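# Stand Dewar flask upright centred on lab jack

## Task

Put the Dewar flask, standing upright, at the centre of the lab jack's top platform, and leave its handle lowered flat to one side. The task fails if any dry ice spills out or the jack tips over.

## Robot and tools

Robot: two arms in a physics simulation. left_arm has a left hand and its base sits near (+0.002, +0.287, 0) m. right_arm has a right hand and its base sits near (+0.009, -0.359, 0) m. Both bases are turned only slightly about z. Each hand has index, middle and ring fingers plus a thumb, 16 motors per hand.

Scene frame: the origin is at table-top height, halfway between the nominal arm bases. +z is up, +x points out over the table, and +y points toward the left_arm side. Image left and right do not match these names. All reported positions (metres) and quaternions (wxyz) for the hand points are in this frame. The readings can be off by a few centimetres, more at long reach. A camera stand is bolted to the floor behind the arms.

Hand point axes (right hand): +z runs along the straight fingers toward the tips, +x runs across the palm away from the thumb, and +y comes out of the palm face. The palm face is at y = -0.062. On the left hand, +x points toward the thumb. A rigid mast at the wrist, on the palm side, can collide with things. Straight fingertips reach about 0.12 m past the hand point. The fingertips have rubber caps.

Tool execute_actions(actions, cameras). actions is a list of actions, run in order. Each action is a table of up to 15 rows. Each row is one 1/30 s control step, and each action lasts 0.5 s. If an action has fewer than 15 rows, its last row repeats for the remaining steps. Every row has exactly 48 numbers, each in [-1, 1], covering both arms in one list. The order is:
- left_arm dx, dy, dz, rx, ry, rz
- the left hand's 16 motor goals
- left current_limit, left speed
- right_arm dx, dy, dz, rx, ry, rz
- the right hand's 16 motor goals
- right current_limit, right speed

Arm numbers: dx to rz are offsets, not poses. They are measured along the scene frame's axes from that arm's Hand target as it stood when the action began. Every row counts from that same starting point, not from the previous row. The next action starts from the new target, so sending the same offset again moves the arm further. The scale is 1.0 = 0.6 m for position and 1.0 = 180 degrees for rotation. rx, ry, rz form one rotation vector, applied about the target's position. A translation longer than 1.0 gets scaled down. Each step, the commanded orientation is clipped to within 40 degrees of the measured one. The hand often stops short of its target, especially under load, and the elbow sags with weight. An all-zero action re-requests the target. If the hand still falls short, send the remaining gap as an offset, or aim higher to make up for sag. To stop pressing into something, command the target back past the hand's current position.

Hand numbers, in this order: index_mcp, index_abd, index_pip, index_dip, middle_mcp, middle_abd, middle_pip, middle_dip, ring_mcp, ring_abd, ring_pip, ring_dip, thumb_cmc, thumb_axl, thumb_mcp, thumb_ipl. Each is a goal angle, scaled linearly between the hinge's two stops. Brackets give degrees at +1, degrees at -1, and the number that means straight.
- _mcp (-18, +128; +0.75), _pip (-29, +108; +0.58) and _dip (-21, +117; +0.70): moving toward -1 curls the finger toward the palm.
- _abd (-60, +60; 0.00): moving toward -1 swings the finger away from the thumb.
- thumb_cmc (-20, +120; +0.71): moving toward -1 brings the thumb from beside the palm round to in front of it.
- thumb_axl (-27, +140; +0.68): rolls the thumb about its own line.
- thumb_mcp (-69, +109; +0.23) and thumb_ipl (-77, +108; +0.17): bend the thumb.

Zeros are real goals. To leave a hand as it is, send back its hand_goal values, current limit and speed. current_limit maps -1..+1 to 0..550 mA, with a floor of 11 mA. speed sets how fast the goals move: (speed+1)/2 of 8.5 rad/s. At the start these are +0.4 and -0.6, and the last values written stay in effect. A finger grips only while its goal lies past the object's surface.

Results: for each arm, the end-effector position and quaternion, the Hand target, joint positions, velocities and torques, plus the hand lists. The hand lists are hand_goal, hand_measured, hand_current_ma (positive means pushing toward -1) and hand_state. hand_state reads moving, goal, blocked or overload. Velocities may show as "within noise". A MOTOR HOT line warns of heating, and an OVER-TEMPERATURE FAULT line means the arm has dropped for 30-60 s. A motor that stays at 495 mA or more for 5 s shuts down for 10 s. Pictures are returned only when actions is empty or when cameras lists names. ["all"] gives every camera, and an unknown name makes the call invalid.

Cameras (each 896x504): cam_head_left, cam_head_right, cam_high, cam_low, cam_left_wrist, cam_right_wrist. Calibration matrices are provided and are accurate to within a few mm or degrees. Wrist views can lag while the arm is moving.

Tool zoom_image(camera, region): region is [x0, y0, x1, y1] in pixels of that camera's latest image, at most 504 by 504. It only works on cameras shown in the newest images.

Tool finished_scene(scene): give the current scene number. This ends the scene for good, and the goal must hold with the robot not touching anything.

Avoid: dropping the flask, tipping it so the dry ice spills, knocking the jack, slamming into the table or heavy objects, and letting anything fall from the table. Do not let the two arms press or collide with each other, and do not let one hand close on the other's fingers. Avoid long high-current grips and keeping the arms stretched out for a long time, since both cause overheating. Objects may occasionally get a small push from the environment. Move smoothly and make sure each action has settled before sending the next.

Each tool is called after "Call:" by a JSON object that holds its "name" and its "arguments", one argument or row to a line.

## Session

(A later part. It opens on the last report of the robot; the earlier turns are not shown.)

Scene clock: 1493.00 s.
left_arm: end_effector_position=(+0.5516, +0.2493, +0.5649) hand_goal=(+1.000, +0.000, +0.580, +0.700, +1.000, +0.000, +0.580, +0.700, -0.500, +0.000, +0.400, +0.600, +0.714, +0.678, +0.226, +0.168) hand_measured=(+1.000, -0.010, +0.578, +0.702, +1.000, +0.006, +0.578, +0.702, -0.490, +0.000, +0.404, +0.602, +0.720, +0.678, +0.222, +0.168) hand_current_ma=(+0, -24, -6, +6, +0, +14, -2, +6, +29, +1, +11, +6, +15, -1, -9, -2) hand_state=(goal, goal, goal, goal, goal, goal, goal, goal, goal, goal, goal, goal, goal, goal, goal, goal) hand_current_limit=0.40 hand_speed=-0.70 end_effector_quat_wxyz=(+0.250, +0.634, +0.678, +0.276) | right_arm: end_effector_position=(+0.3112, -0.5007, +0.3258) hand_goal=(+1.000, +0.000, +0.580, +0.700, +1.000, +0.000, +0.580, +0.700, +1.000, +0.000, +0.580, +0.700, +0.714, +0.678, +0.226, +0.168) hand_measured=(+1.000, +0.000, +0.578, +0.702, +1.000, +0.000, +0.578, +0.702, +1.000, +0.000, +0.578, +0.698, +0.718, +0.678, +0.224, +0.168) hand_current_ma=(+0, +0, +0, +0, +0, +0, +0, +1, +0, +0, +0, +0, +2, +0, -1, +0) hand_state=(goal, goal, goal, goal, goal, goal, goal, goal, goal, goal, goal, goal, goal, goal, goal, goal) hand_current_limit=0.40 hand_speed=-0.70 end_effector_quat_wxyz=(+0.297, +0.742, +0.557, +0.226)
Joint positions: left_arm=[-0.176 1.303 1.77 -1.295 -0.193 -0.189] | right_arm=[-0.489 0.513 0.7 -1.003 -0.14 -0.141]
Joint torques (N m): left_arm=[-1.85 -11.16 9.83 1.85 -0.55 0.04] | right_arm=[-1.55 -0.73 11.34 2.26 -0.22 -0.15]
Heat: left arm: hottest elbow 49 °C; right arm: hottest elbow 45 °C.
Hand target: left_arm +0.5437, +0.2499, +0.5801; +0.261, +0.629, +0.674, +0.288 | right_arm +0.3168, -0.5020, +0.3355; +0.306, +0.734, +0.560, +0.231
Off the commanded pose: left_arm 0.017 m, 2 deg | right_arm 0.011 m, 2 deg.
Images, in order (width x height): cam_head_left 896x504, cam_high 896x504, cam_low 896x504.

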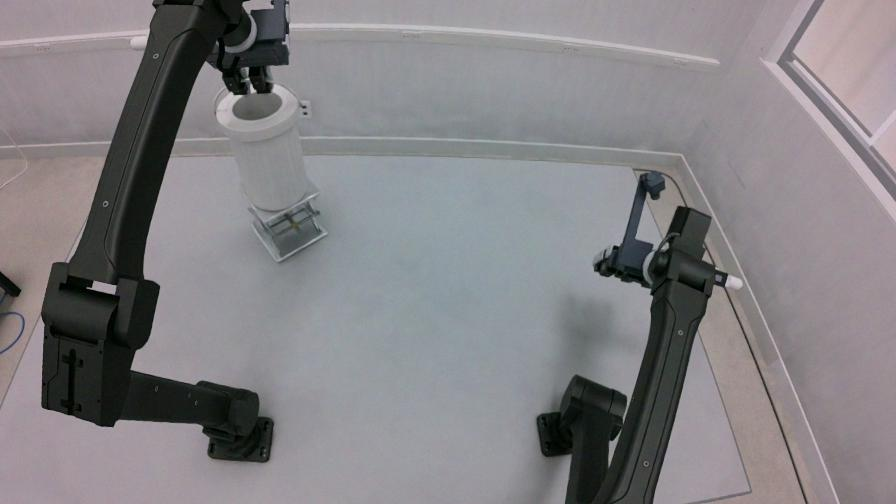

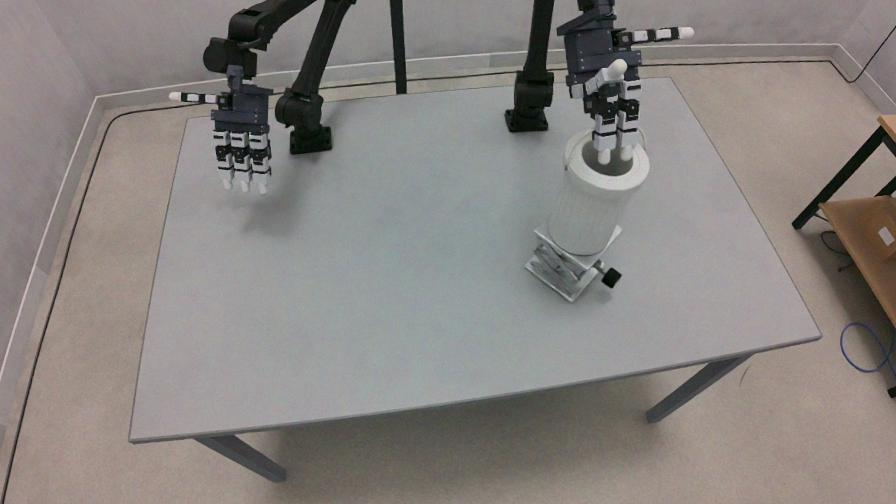

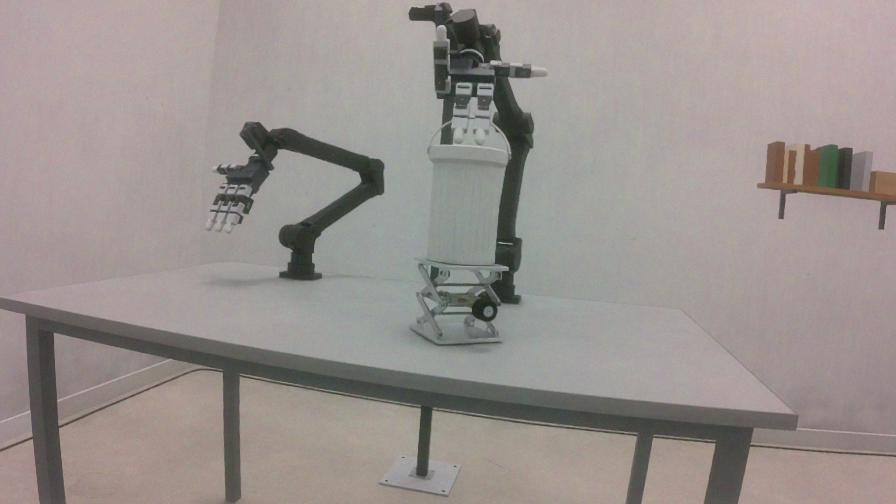

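Call:
{"name": "zoom_image", "arguments": {
  "camera": "cam_low",
  "region": [400, 130, 530, 300]
}}

Call:
{"name": "zoom_image", "arguments": {
  "camera": "cam_head_left",
  "region": [200, 140, 340, 280]
}}

Call:
{"name": "zoom_image", "arguments": {
  "camera": "cam_high",
  "region": [520, 200, 640, 310]
}}

Scaled by 2.965.

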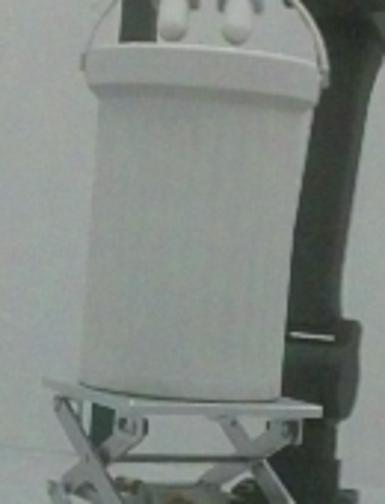

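Scaled by 3.600.

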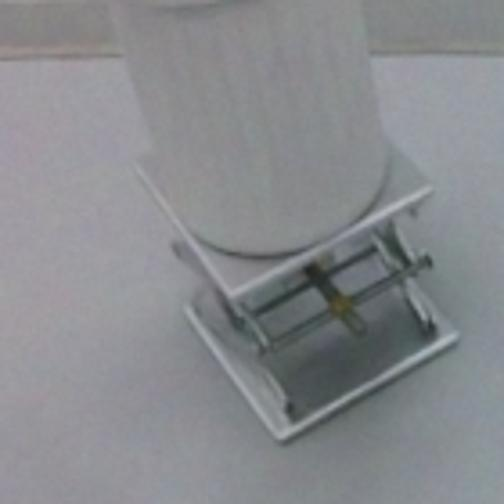

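Scaled by 4.200.

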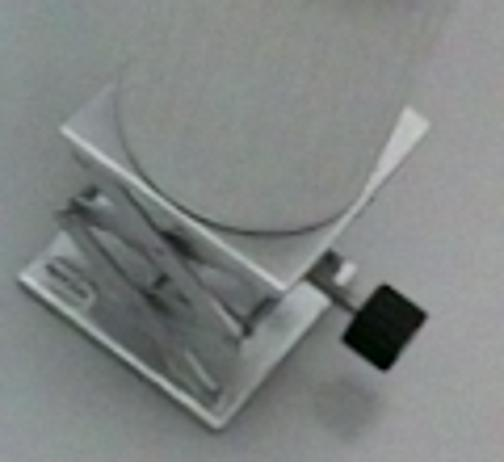

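Call:
{"name": "execute_actions", "arguments": {
  "actions": [
    [[-0.03,0.0,0.0,0,0,0,1,0,0.58,0.7,1,0,0.58,0.7,-0.5,0,0.4,0.6,0.714,0.678,0.226,0.168,0.4,-0.7,0,0,0,0,0,0,1,0,0.58,0.7,1,0,0.58,0.7,1,0,0.58,0.7,0.714,0.678,0.226,0.168,0.4,-0.7]]
  ],
  "cameras": ["cam_low","cam_high","cam_head_left"]
}}

Call:
{"name": "zoom_image", "arguments": {
  "camera": "cam_high",
  "region": [510, 90, 670, 290]
}}

Call:
{"name": "zoom_image", "arguments": {
  "camera": "cam_low",
  "region": [400, 40, 540, 220]
}}

Call:
{"name": "zoom_image", "arguments": {
  "camera": "cam_head_left",
  "region": [160, 0, 340, 200]
}}

Scene clock: 1519.97 s.
left_arm: end_effector_position=(+0.5376, +0.2508, +0.5628) hand_goal=(+1.000, +0.000, +0.580, +0.700, +1.000, +0.000, +0.580, +0.700, -0.500, +0.000, +0.400, +0.600, +0.714, +0.678, +0.226, +0.168) hand_measured=(+1.000, -0.012, +0.576, +0.702, +1.000, +0.006, +0.578, +0.702, -0.490, +0.000, +0.404, +0.602, +0.720, +0.678, +0.222, +0.168) hand_current_ma=(+0, -26, -10, +6, +0, +11, -2, +6, +29, +1, +11, +6, +15, -1, -9, -2) hand_state=(goal, goal, goal, goal, goal, goal, goal, goal, goal, goal, goal, goal, goal, goal, goal, goal) hand_current_limit=0.40 hand_speed=-0.70 end_effector_quat_wxyz=(+0.248, +0.633, +0.678, +0.277) | right_arm: end_effector_position=(+0.3112, -0.5007, +0.3258) hand_goal=(+1.000, +0.000, +0.580, +0.700, +1.000, +0.000, +0.580, +0.700, +1.000, +0.000, +0.580, +0.700, +0.714, +0.678, +0.226, +0.168) hand_measured=(+1.000, +0.000, +0.578, +0.702, +1.000, +0.000, +0.578, +0.702, +1.000, +0.000, +0.578, +0.698, +0.718, +0.678, +0.224, +0.168) hand_current_ma=(+0, +0, +0, +0, +0, +0, +0, +1, +0, +0, +0, +0, +2, +0, -1, +0) hand_state=(goal, goal, goal, goal, goal, goal, goal, goal, goal, goal, goal, goal, goal, goal, goal, goal) hand_current_limit=0.40 hand_speed=-0.70 end_effector_quat_wxyz=(+0.297, +0.742, +0.557, +0.226)
Joint positions: left_arm=[-0.181 1.266 1.732 -1.295 -0.2 -0.192] | right_arm=[-0.489 0.513 0.7 -1.003 -0.14 -0.141]
Joint torques (N m): left_arm=[-2.43 -11.34 9.99 1.46 -0.62 0] | right_arm=[-1.9 -0.79 11.52 2.3 -0.2 -0.14]
Heat: left arm: hottest elbow 47 °C; right arm: hottest elbow 45 °C.
Hand target: left_arm +0.5257, +0.2499, +0.5801; +0.261, +0.629, +0.674, +0.288 | right_arm +0.3168, -0.5020, +0.3355; +0.306, +0.734, +0.560, +0.231
Off the commanded pose: left_arm 0.021 m, 2 deg | right_arm 0.011 m, 2 deg.
Images, in order (width x height): cam_head_left 896x504, cam_high 896x504, cam_low 896x504.

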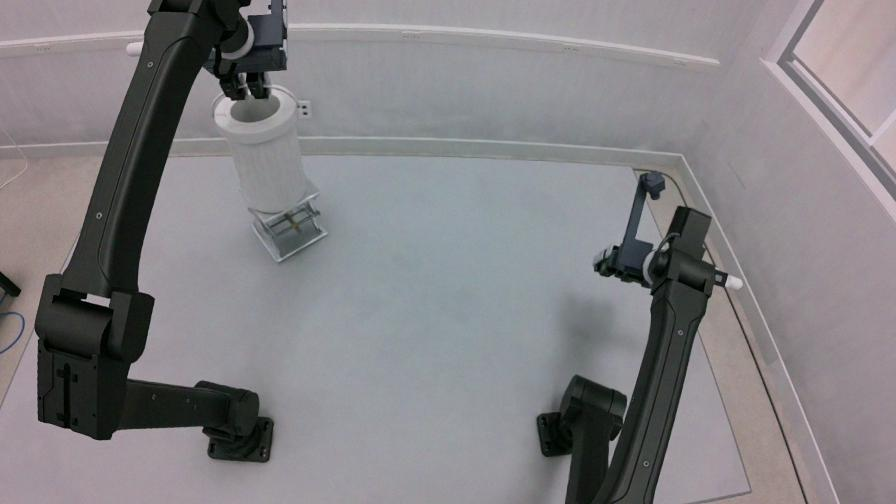

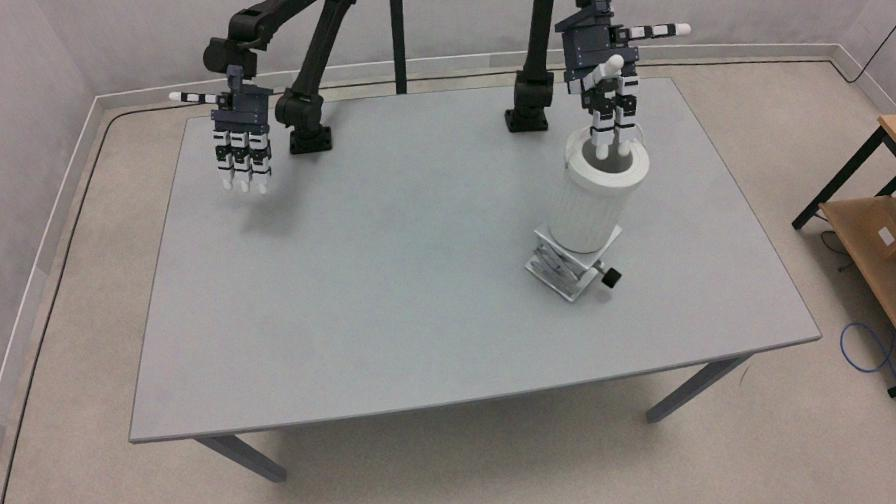

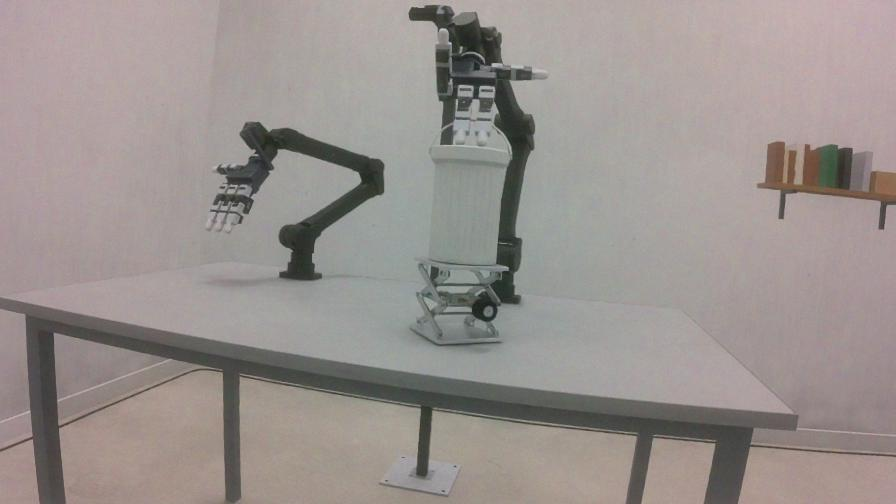

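Scaled by 2.520.

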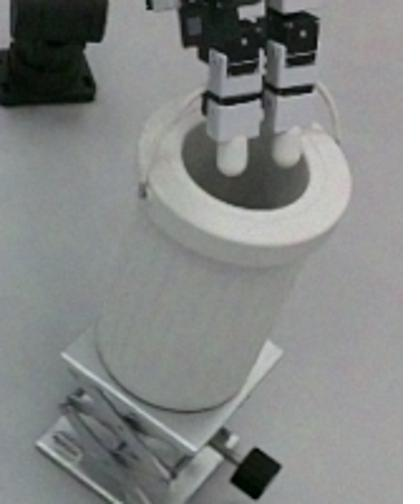

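Scaled by 2.800.

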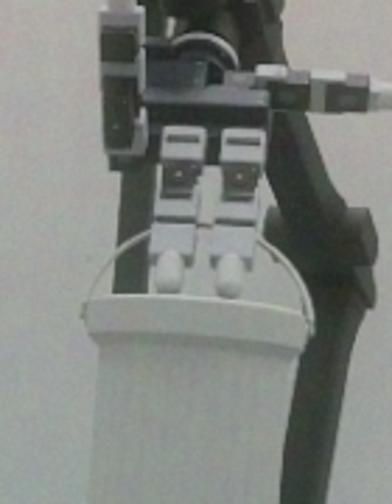

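Scaled by 2.520.

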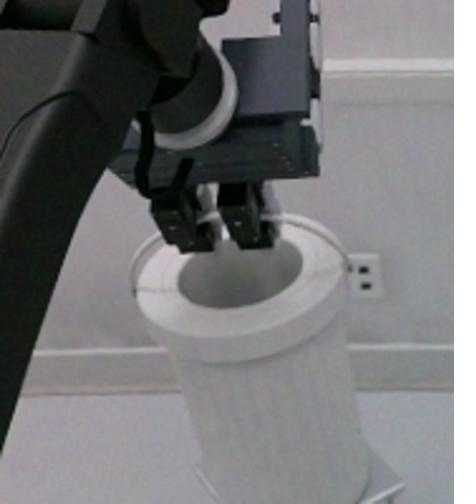

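Call:
{"name": "execute_actions", "arguments": {
  "actions": [
    [[0.03,0.0,0.0,0,0,0,1,0,0.58,0.7,1,0,0.58,0.7,-0.5,0,0.4,0.6,0.714,0.678,0.226,0.168,0.4,-0.7,0,0,0,0,0,0,1,0,0.58,0.7,1,0,0.58,0.7,1,0,0.58,0.7,0.714,0.678,0.226,0.168,0.4,-0.7]],
    [[0.0,0,0.04,0,0,0,1,0,0.58,0.7,1,0,0.58,0.7,-0.5,0,0.4,0.6,0.714,0.678,0.226,0.168,0.4,-0.7,0,0,0,0,0,0,1,0,0.58,0.7,1,0,0.58,0.7,1,0,0.58,0.7,0.714,0.678,0.226,0.168,0.4,-0.7]],
    [[0.0,0,0.03,0,0,0,1,0,0.58,0.7,1,0,0.58,0.7,-0.5,0,0.4,0.6,0.714,0.678,0.226,0.168,0.4,-0.7,0,0,0,0,0,0,1,0,0.58,0.7,1,0,0.58,0.7,1,0,0.58,0.7,0.714,0.678,0.226,0.168,0.4,-0.7]]
  ],
  "cameras": ["cam_low","cam_high","cam_head_left"]
}}

Call:
{"name": "zoom_image", "arguments": {
  "camera": "cam_high",
  "region": [510, 90, 670, 290]
}}

Call:
{"name": "zoom_image", "arguments": {
  "camera": "cam_low",
  "region": [400, 40, 540, 220]
}}

Call:
{"name": "zoom_image", "arguments": {
  "camera": "cam_head_left",
  "region": [160, 0, 340, 200]
}}

Scene clock: 1534.83 s.
left_arm: end_effector_position=(+0.5494, +0.2518, +0.5912) hand_goal=(+1.000, +0.000, +0.580, +0.700, +1.000, +0.000, +0.580, +0.700, -0.500, +0.000, +0.400, +0.600, +0.714, +0.678, +0.226, +0.168) hand_measured=(+1.000, -0.004, +0.578, +0.702, +1.000, +0.002, +0.578, +0.702, -0.490, +0.000, +0.404, +0.602, +0.720, +0.678, +0.222, +0.168) hand_current_ma=(+0, -6, -4, +6, +0, +5, -4, +6, +29, +1, +11, +6, +17, -1, -9, -2) hand_state=(goal, goal, goal, goal, goal, goal, goal, goal, goal, goal, goal, goal, goal, goal, goal, goal) hand_current_limit=0.40 hand_speed=-0.70 end_effector_quat_wxyz=(+0.241, +0.634, +0.682, +0.274) | right_arm: end_effector_position=(+0.3112, -0.5007, +0.3258) hand_goal=(+1.000, +0.000, +0.580, +0.700, +1.000, +0.000, +0.580, +0.700, +1.000, +0.000, +0.580, +0.700, +0.714, +0.678, +0.226, +0.168) hand_measured=(+1.000, +0.000, +0.578, +0.702, +1.000, +0.000, +0.578, +0.702, +1.000, +0.000, +0.578, +0.698, +0.718, +0.678, +0.224, +0.168) hand_current_ma=(+0, +0, +0, +0, +0, +0, +0, +1, +0, +0, +0, +0, +2, +0, -1, +0) hand_state=(goal, goal, goal, goal, goal, goal, goal, goal, goal, goal, goal, goal, goal, goal, goal, goal) hand_current_limit=0.40 hand_speed=-0.70 end_effector_quat_wxyz=(+0.297, +0.742, +0.557, +0.226)
Joint positions: left_arm=[-0.175 1.344 1.897 -1.398 -0.2 -0.192] | right_arm=[-0.489 0.513 0.7 -1.003 -0.14 -0.141]
Joint torques (N m): left_arm=[-1.61 -9.93 13.6 1.09 -0.33 0.09] | right_arm=[-1.85 -0.62 11.58 2.44 -0.2 -0.14]
Heat: left arm: hottest elbow 47 °C; right arm: hottest elbow 45 °C.
Hand target: left_arm +0.5437, +0.2499, +0.6221; +0.261, +0.629, +0.674, +0.288 | right_arm +0.3168, -0.5020, +0.3355; +0.306, +0.734, +0.560, +0.231
Off the commanded pose: left_arm 0.031 m, 3 deg | right_arm 0.011 m, 2 deg.
Images, in order (width x height): cam_head_left 896x504, cam_high 896x504, cam_low 896x504.

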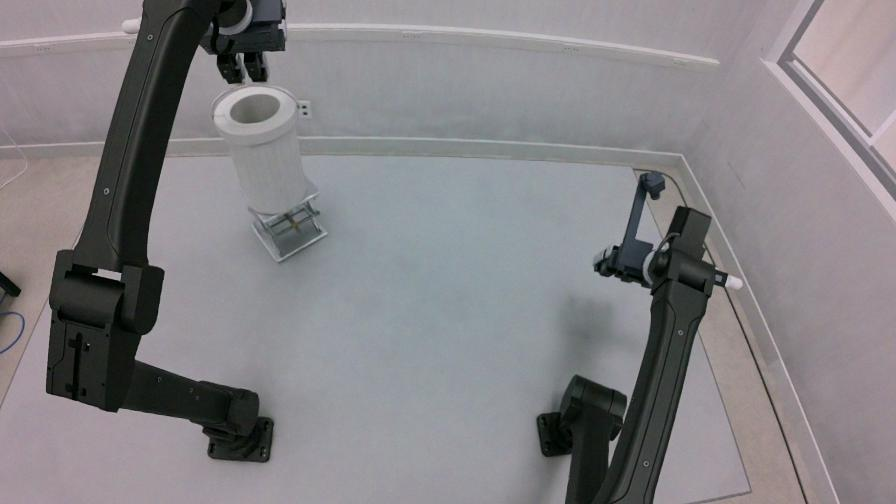

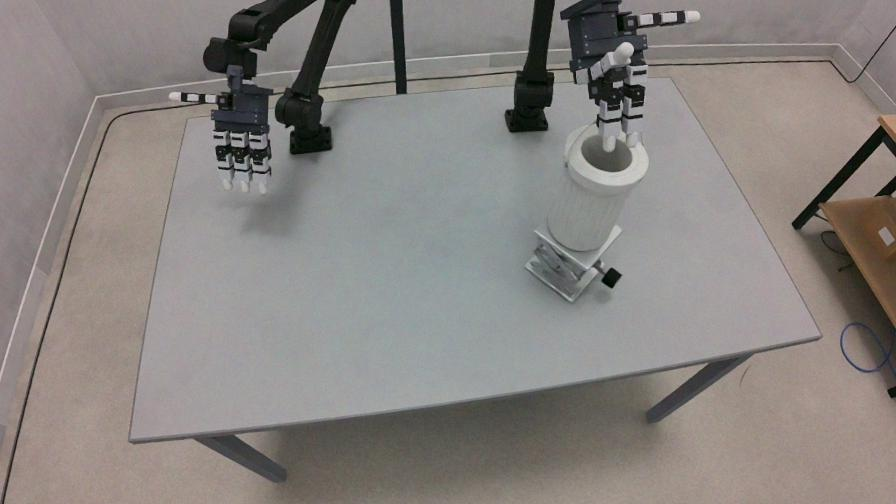

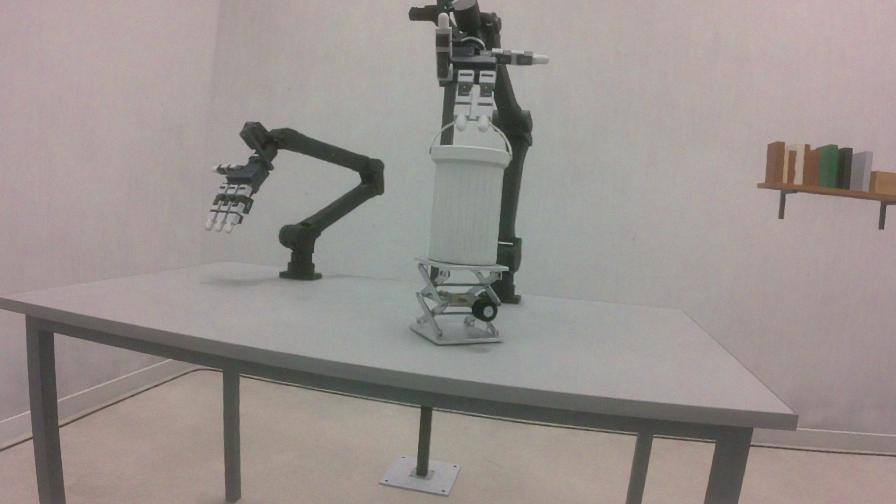

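Scaled by 2.520.

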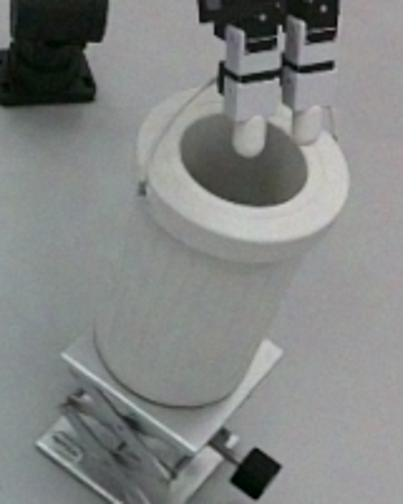

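Scaled by 2.800.

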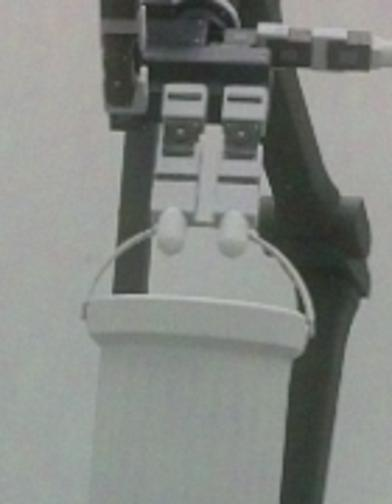

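Scaled by 2.520.

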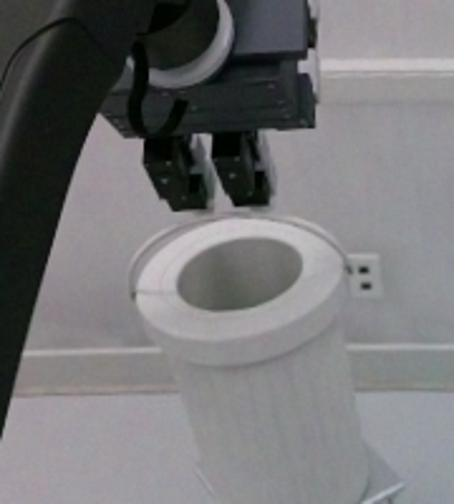

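Call:
{"name": "execute_actions", "arguments": {
  "actions": [
    [[-0.02,0.0,0.015,0,0,0,0.75,0,0.58,0.7,0.75,0,0.58,0.7,-0.5,0,0.4,0.6,0.714,0.678,0.226,0.168,0.4,-0.7,0,0,0,0,0,0,1,0,0.58,0.7,1,0,0.58,0.7,1,0,0.58,0.7,0.714,0.678,0.226,0.168,0.4,-0.7]],
    [[-0.02,0,0.0,0,0,0,0.75,0,0.58,0.7,0.75,0,0.58,0.7,-0.5,0,0.4,0.6,0.714,0.678,0.226,0.168,0.4,-0.7,0,0,0,0,0,0,1,0,0.58,0.7,1,0,0.58,0.7,1,0,0.58,0.7,0.714,0.678,0.226,0.168,0.4,-0.7]]
  ],
  "cameras": ["cam_low","cam_high","cam_head_left","cam_left_wrist"]
}}

Call:
{"name": "zoom_image", "arguments": {
  "camera": "cam_high",
  "region": [510, 90, 670, 290]
}}

Call:
{"name": "zoom_image", "arguments": {
  "camera": "cam_low",
  "region": [400, 40, 540, 220]
}}

Call:
{"name": "zoom_image", "arguments": {
  "camera": "cam_head_left",
  "region": [160, 0, 340, 200]
}}

Scene clock: 1562.37 s.
left_arm: end_effector_position=(+0.5262, +0.2564, +0.6088) hand_goal=(+0.750, +0.000, +0.580, +0.700, +0.750, +0.000, +0.580, +0.700, -0.500, +0.000, +0.400, +0.600, +0.714, +0.678, +0.226, +0.168) hand_measured=(+0.762, -0.004, +0.578, +0.702, +0.764, +0.002, +0.578, +0.702, -0.490, +0.000, +0.404, +0.602, +0.720, +0.678, +0.222, +0.168) hand_current_ma=(+36, -6, -2, +6, +43, +5, -2, +6, +29, +1, +11, +6, +17, -1, -9, -2) hand_state=(goal, goal, goal, goal, goal, goal, goal, goal, goal, goal, goal, goal, goal, goal, goal, goal) hand_current_limit=0.40 hand_speed=-0.70 end_effector_quat_wxyz=(+0.245, +0.632, +0.681, +0.279) | right_arm: end_effector_position=(+0.3112, -0.5007, +0.3258) hand_goal=(+1.000, +0.000, +0.580, +0.700, +1.000, +0.000, +0.580, +0.700, +1.000, +0.000, +0.580, +0.700, +0.714, +0.678, +0.226, +0.168) hand_measured=(+1.000, +0.000, +0.578, +0.702, +1.000, +0.000, +0.578, +0.702, +1.000, +0.000, +0.578, +0.698, +0.718, +0.678, +0.224, +0.168) hand_current_ma=(+0, +0, +0, +0, +0, +0, +0, +1, +0, +0, +0, +0, +2, +0, -1, +0) hand_state=(goal, goal, goal, goal, goal, goal, goal, goal, goal, goal, goal, goal, goal, goal, goal, goal) hand_current_limit=0.40 hand_speed=-0.70 end_effector_quat_wxyz=(+0.297, +0.742, +0.557, +0.226)
Joint positions: left_arm=[-0.176 1.306 1.908 -1.435 -0.204 -0.192] | right_arm=[-0.489 0.513 0.7 -1.003 -0.14 -0.141]
Joint torques (N m): left_arm=[-2.61 -8.7 12.14 1.16 -0.52 -0.03] | right_arm=[-1.79 -0.44 11.59 2.33 -0.2 -0.15]
Heat: left arm: hottest elbow 51 °C; right arm: hottest elbow 45 °C.
Hand target: left_arm +0.5197, +0.2499, +0.6311; +0.261, +0.629, +0.674, +0.288 | right_arm +0.3168, -0.5020, +0.3355; +0.306, +0.734, +0.560, +0.231
Off the commanded pose: left_arm 0.024 m, 2 deg | right_arm 0.011 m, 2 deg.
camera_calibration:
cam_left_wrist: T_world_to_cam=[[-0.363566, -0.807974, -0.463678, 0.651905], [-0.931528, 0.310691, 0.189015, 0.24244], [-0.00865812, 0.500649, -0.865607, 0.527051], [0, 0, 0, 1]] pos_world=[0.467414, 0.187531, 0.712669]
Images, in order (width x height): cam_head_left 896x504, cam_high 896x504, cam_low 896x504, cam_left_wrist 896x504.

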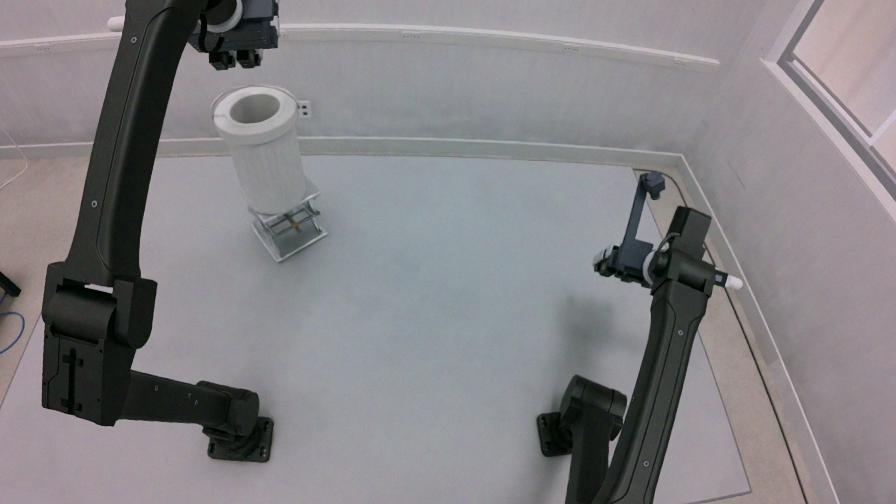

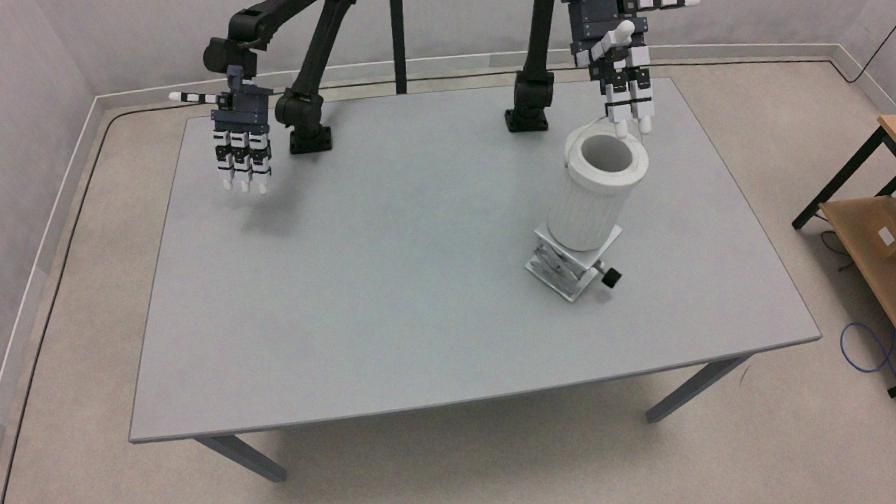

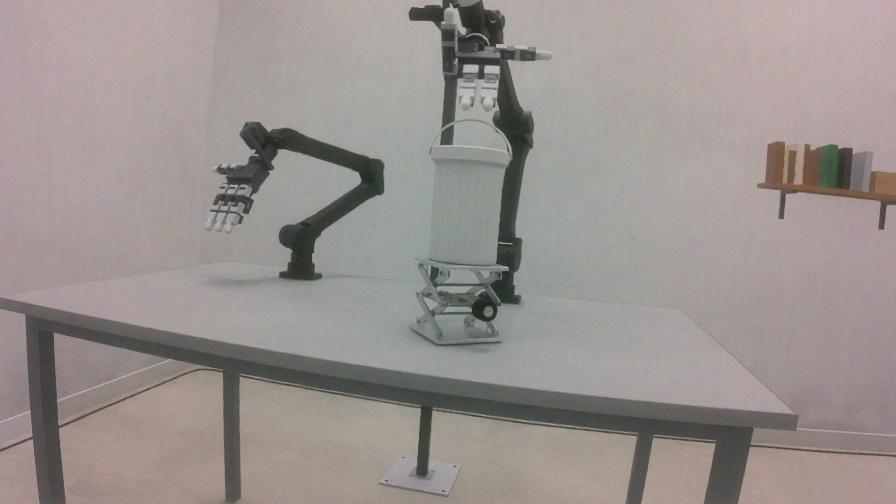

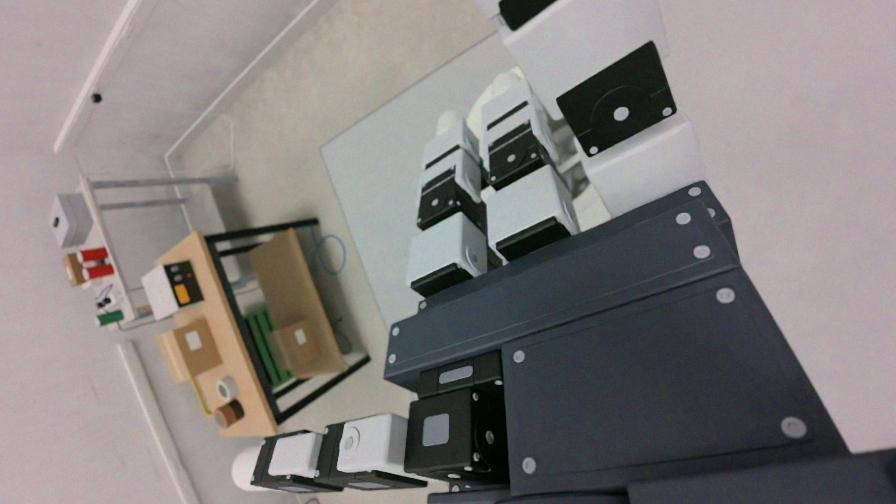

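Scaled by 2.520.

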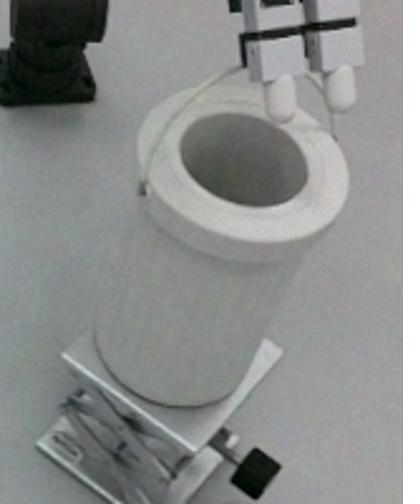

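Scaled by 2.800.

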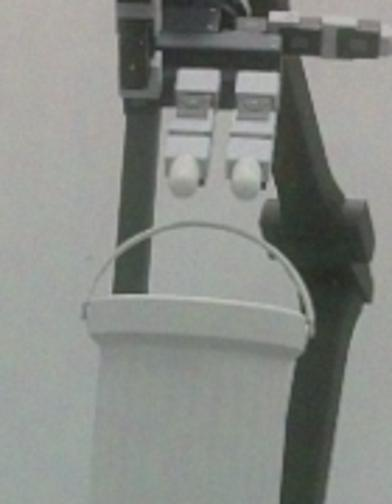

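Scaled by 2.520.

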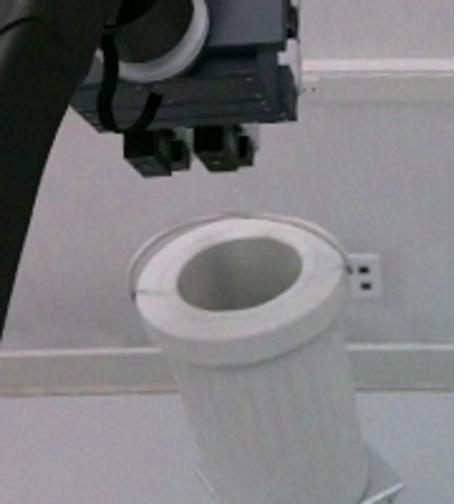

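Call:
{"name": "execute_actions", "arguments": {
  "actions": [
    [[-0.05,-0.035,0.008,0,0,0,0.75,0,0.58,0.7,0.75,0,0.58,0.7,-0.5,0,0.4,0.6,0.714,0.678,0.226,0.168,0.4,-0.7,0,0,0,0,0,0,1,0,0.58,0.7,1,0,0.58,0.7,1,0,0.58,0.7,0.714,0.678,0.226,0.168,0.4,-0.7]],
    [[-0.05,0,0.0,0,0,0,0.75,0,0.58,0.7,0.75,0,0.58,0.7,-0.5,0,0.4,0.6,0.714,0.678,0.226,0.168,0.4,-0.7,0,0,0,0,0,0,1,0,0.58,0.7,1,0,0.58,0.7,1,0,0.58,0.7,0.714,0.678,0.226,0.168,0.4,-0.7]]
  ],
  "cameras": ["cam_low","cam_high","cam_head_left","cam_left_wrist"]
}}

Call:
{"name": "zoom_image", "arguments": {
  "camera": "cam_high",
  "region": [510, 90, 670, 290]
}}

Call:
{"name": "zoom_image", "arguments": {
  "camera": "cam_low",
  "region": [400, 40, 540, 220]
}}

Call:
{"name": "zoom_image", "arguments": {
  "camera": "cam_head_left",
  "region": [160, 0, 340, 200]
}}

Scene clock: 1584.93 s.
left_arm: end_effector_position=(+0.4588, +0.2364, +0.6403) hand_goal=(+0.750, +0.000, +0.580, +0.700, +0.750, +0.000, +0.580, +0.700, -0.500, +0.000, +0.400, +0.600, +0.714, +0.678, +0.226, +0.168) hand_measured=(+0.760, -0.002, +0.580, +0.702, +0.760, +0.002, +0.580, +0.702, -0.490, +0.000, +0.404, +0.602, +0.720, +0.678, +0.222, +0.168) hand_current_ma=(+25, -2, -2, +6, +31, +2, -2, +6, +29, +1, +11, +6, +18, -1, -11, -2) hand_state=(goal, goal, goal, goal, goal, goal, goal, goal, goal, goal, goal, goal, goal, goal, goal, goal) hand_current_limit=0.40 hand_speed=-0.70 end_effector_quat_wxyz=(+0.265, +0.624, +0.676, +0.291) | right_arm: end_effector_position=(+0.3112, -0.5007, +0.3258) hand_goal=(+1.000, +0.000, +0.580, +0.700, +1.000, +0.000, +0.580, +0.700, +1.000, +0.000, +0.580, +0.700, +0.714, +0.678, +0.226, +0.168) hand_measured=(+1.000, +0.000, +0.578, +0.702, +1.000, +0.000, +0.578, +0.702, +1.000, +0.000, +0.578, +0.698, +0.718, +0.678, +0.224, +0.168) hand_current_ma=(+0, +0, +0, +0, +0, +0, +0, +1, +0, +0, +0, +0, +2, +0, -1, +0) hand_state=(goal, goal, goal, goal, goal, goal, goal, goal, goal, goal, goal, goal, goal, goal, goal, goal) hand_current_limit=0.40 hand_speed=-0.70 end_effector_quat_wxyz=(+0.297, +0.742, +0.557, +0.226)
Joint positions: left_arm=[-0.29 1.191 1.885 -1.498 -0.284 -0.275] | right_arm=[-0.489 0.513 0.7 -1.003 -0.14 -0.141]
Joint torques (N m): left_arm=[-2.84 -5.42 8.28 1.13 -0.57 -0.07] | right_arm=[-2.14 -0.44 11.59 2.33 -0.22 -0.14]
Heat: left arm: hottest elbow 51 °C; right arm: hottest elbow 45 °C.
Hand target: left_arm +0.4597, +0.2289, +0.6359; +0.261, +0.629, +0.674, +0.288 | right_arm +0.3168, -0.5020, +0.3355; +0.306, +0.734, +0.560, +0.231
Off the commanded pose: left_arm 0.009 m, 1 deg | right_arm 0.011 m, 2 deg.
camera_calibration:
cam_left_wrist: T_world_to_cam=[[-0.341203, -0.812194, -0.473202, 0.622581], [-0.939396, 0.312521, 0.140948, 0.213842], [0.0334084, 0.492616, -0.869605, 0.548882], [0, 0, 0, 1]] pos_world=[0.394972, 0.168439, 0.741777]
Images, in order (width x height): cam_head_left 896x504, cam_high 896x504, cam_low 896x504, cam_left_wrist 896x504.

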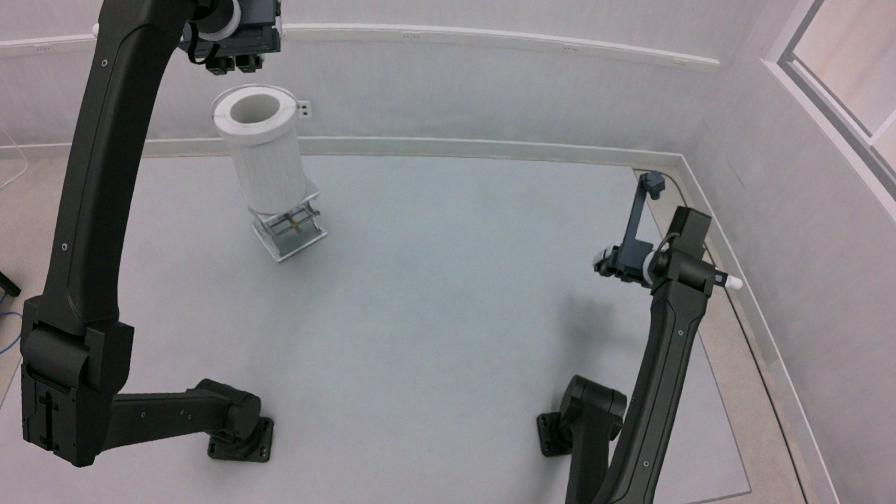

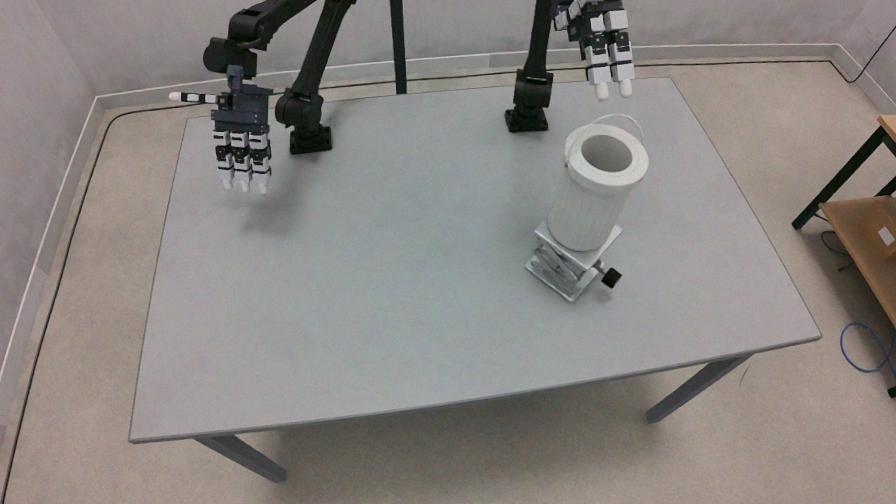

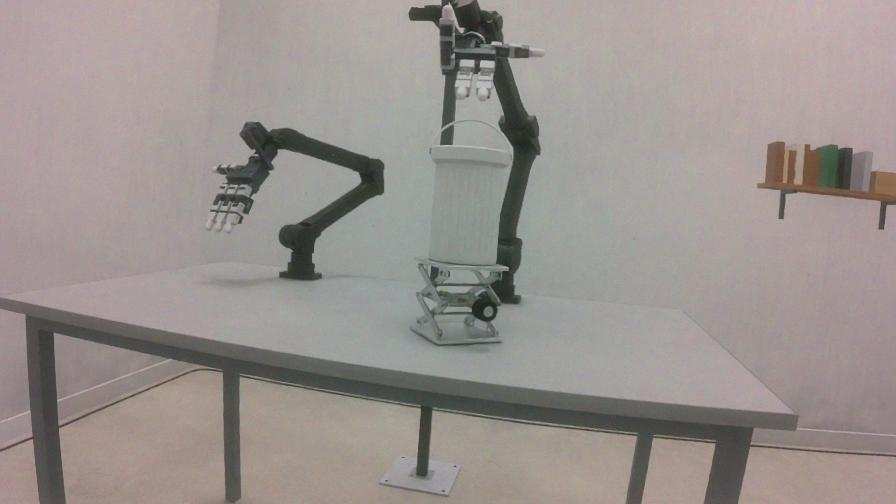

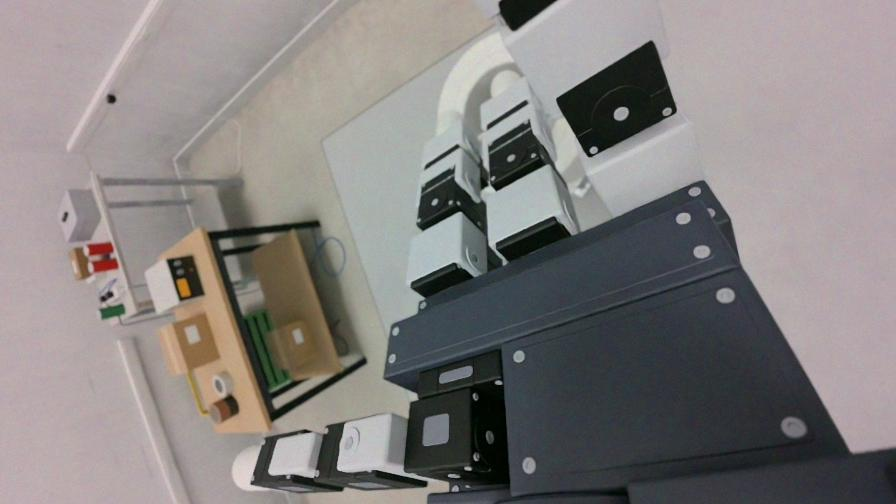

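Scaled by 2.520.

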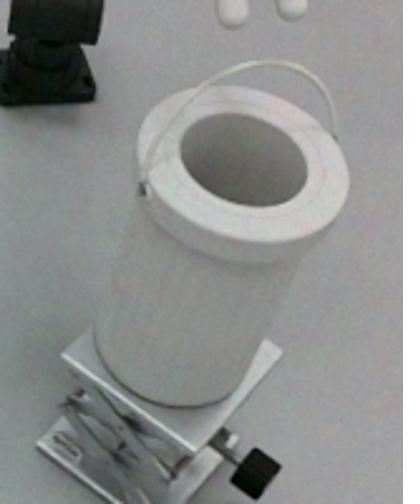

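Scaled by 2.800.

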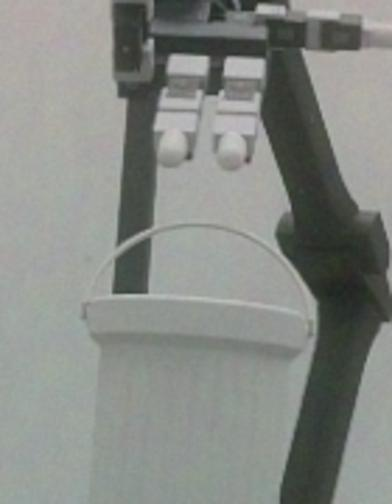

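Scaled by 2.520.

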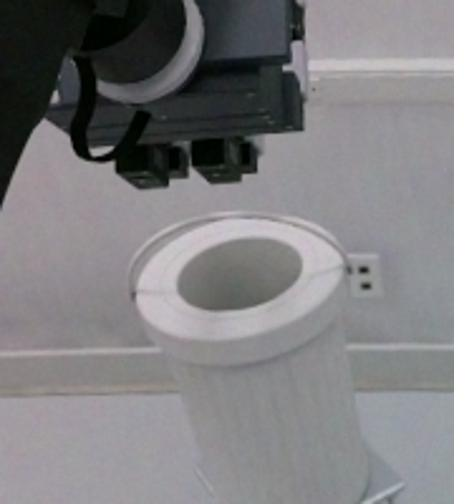

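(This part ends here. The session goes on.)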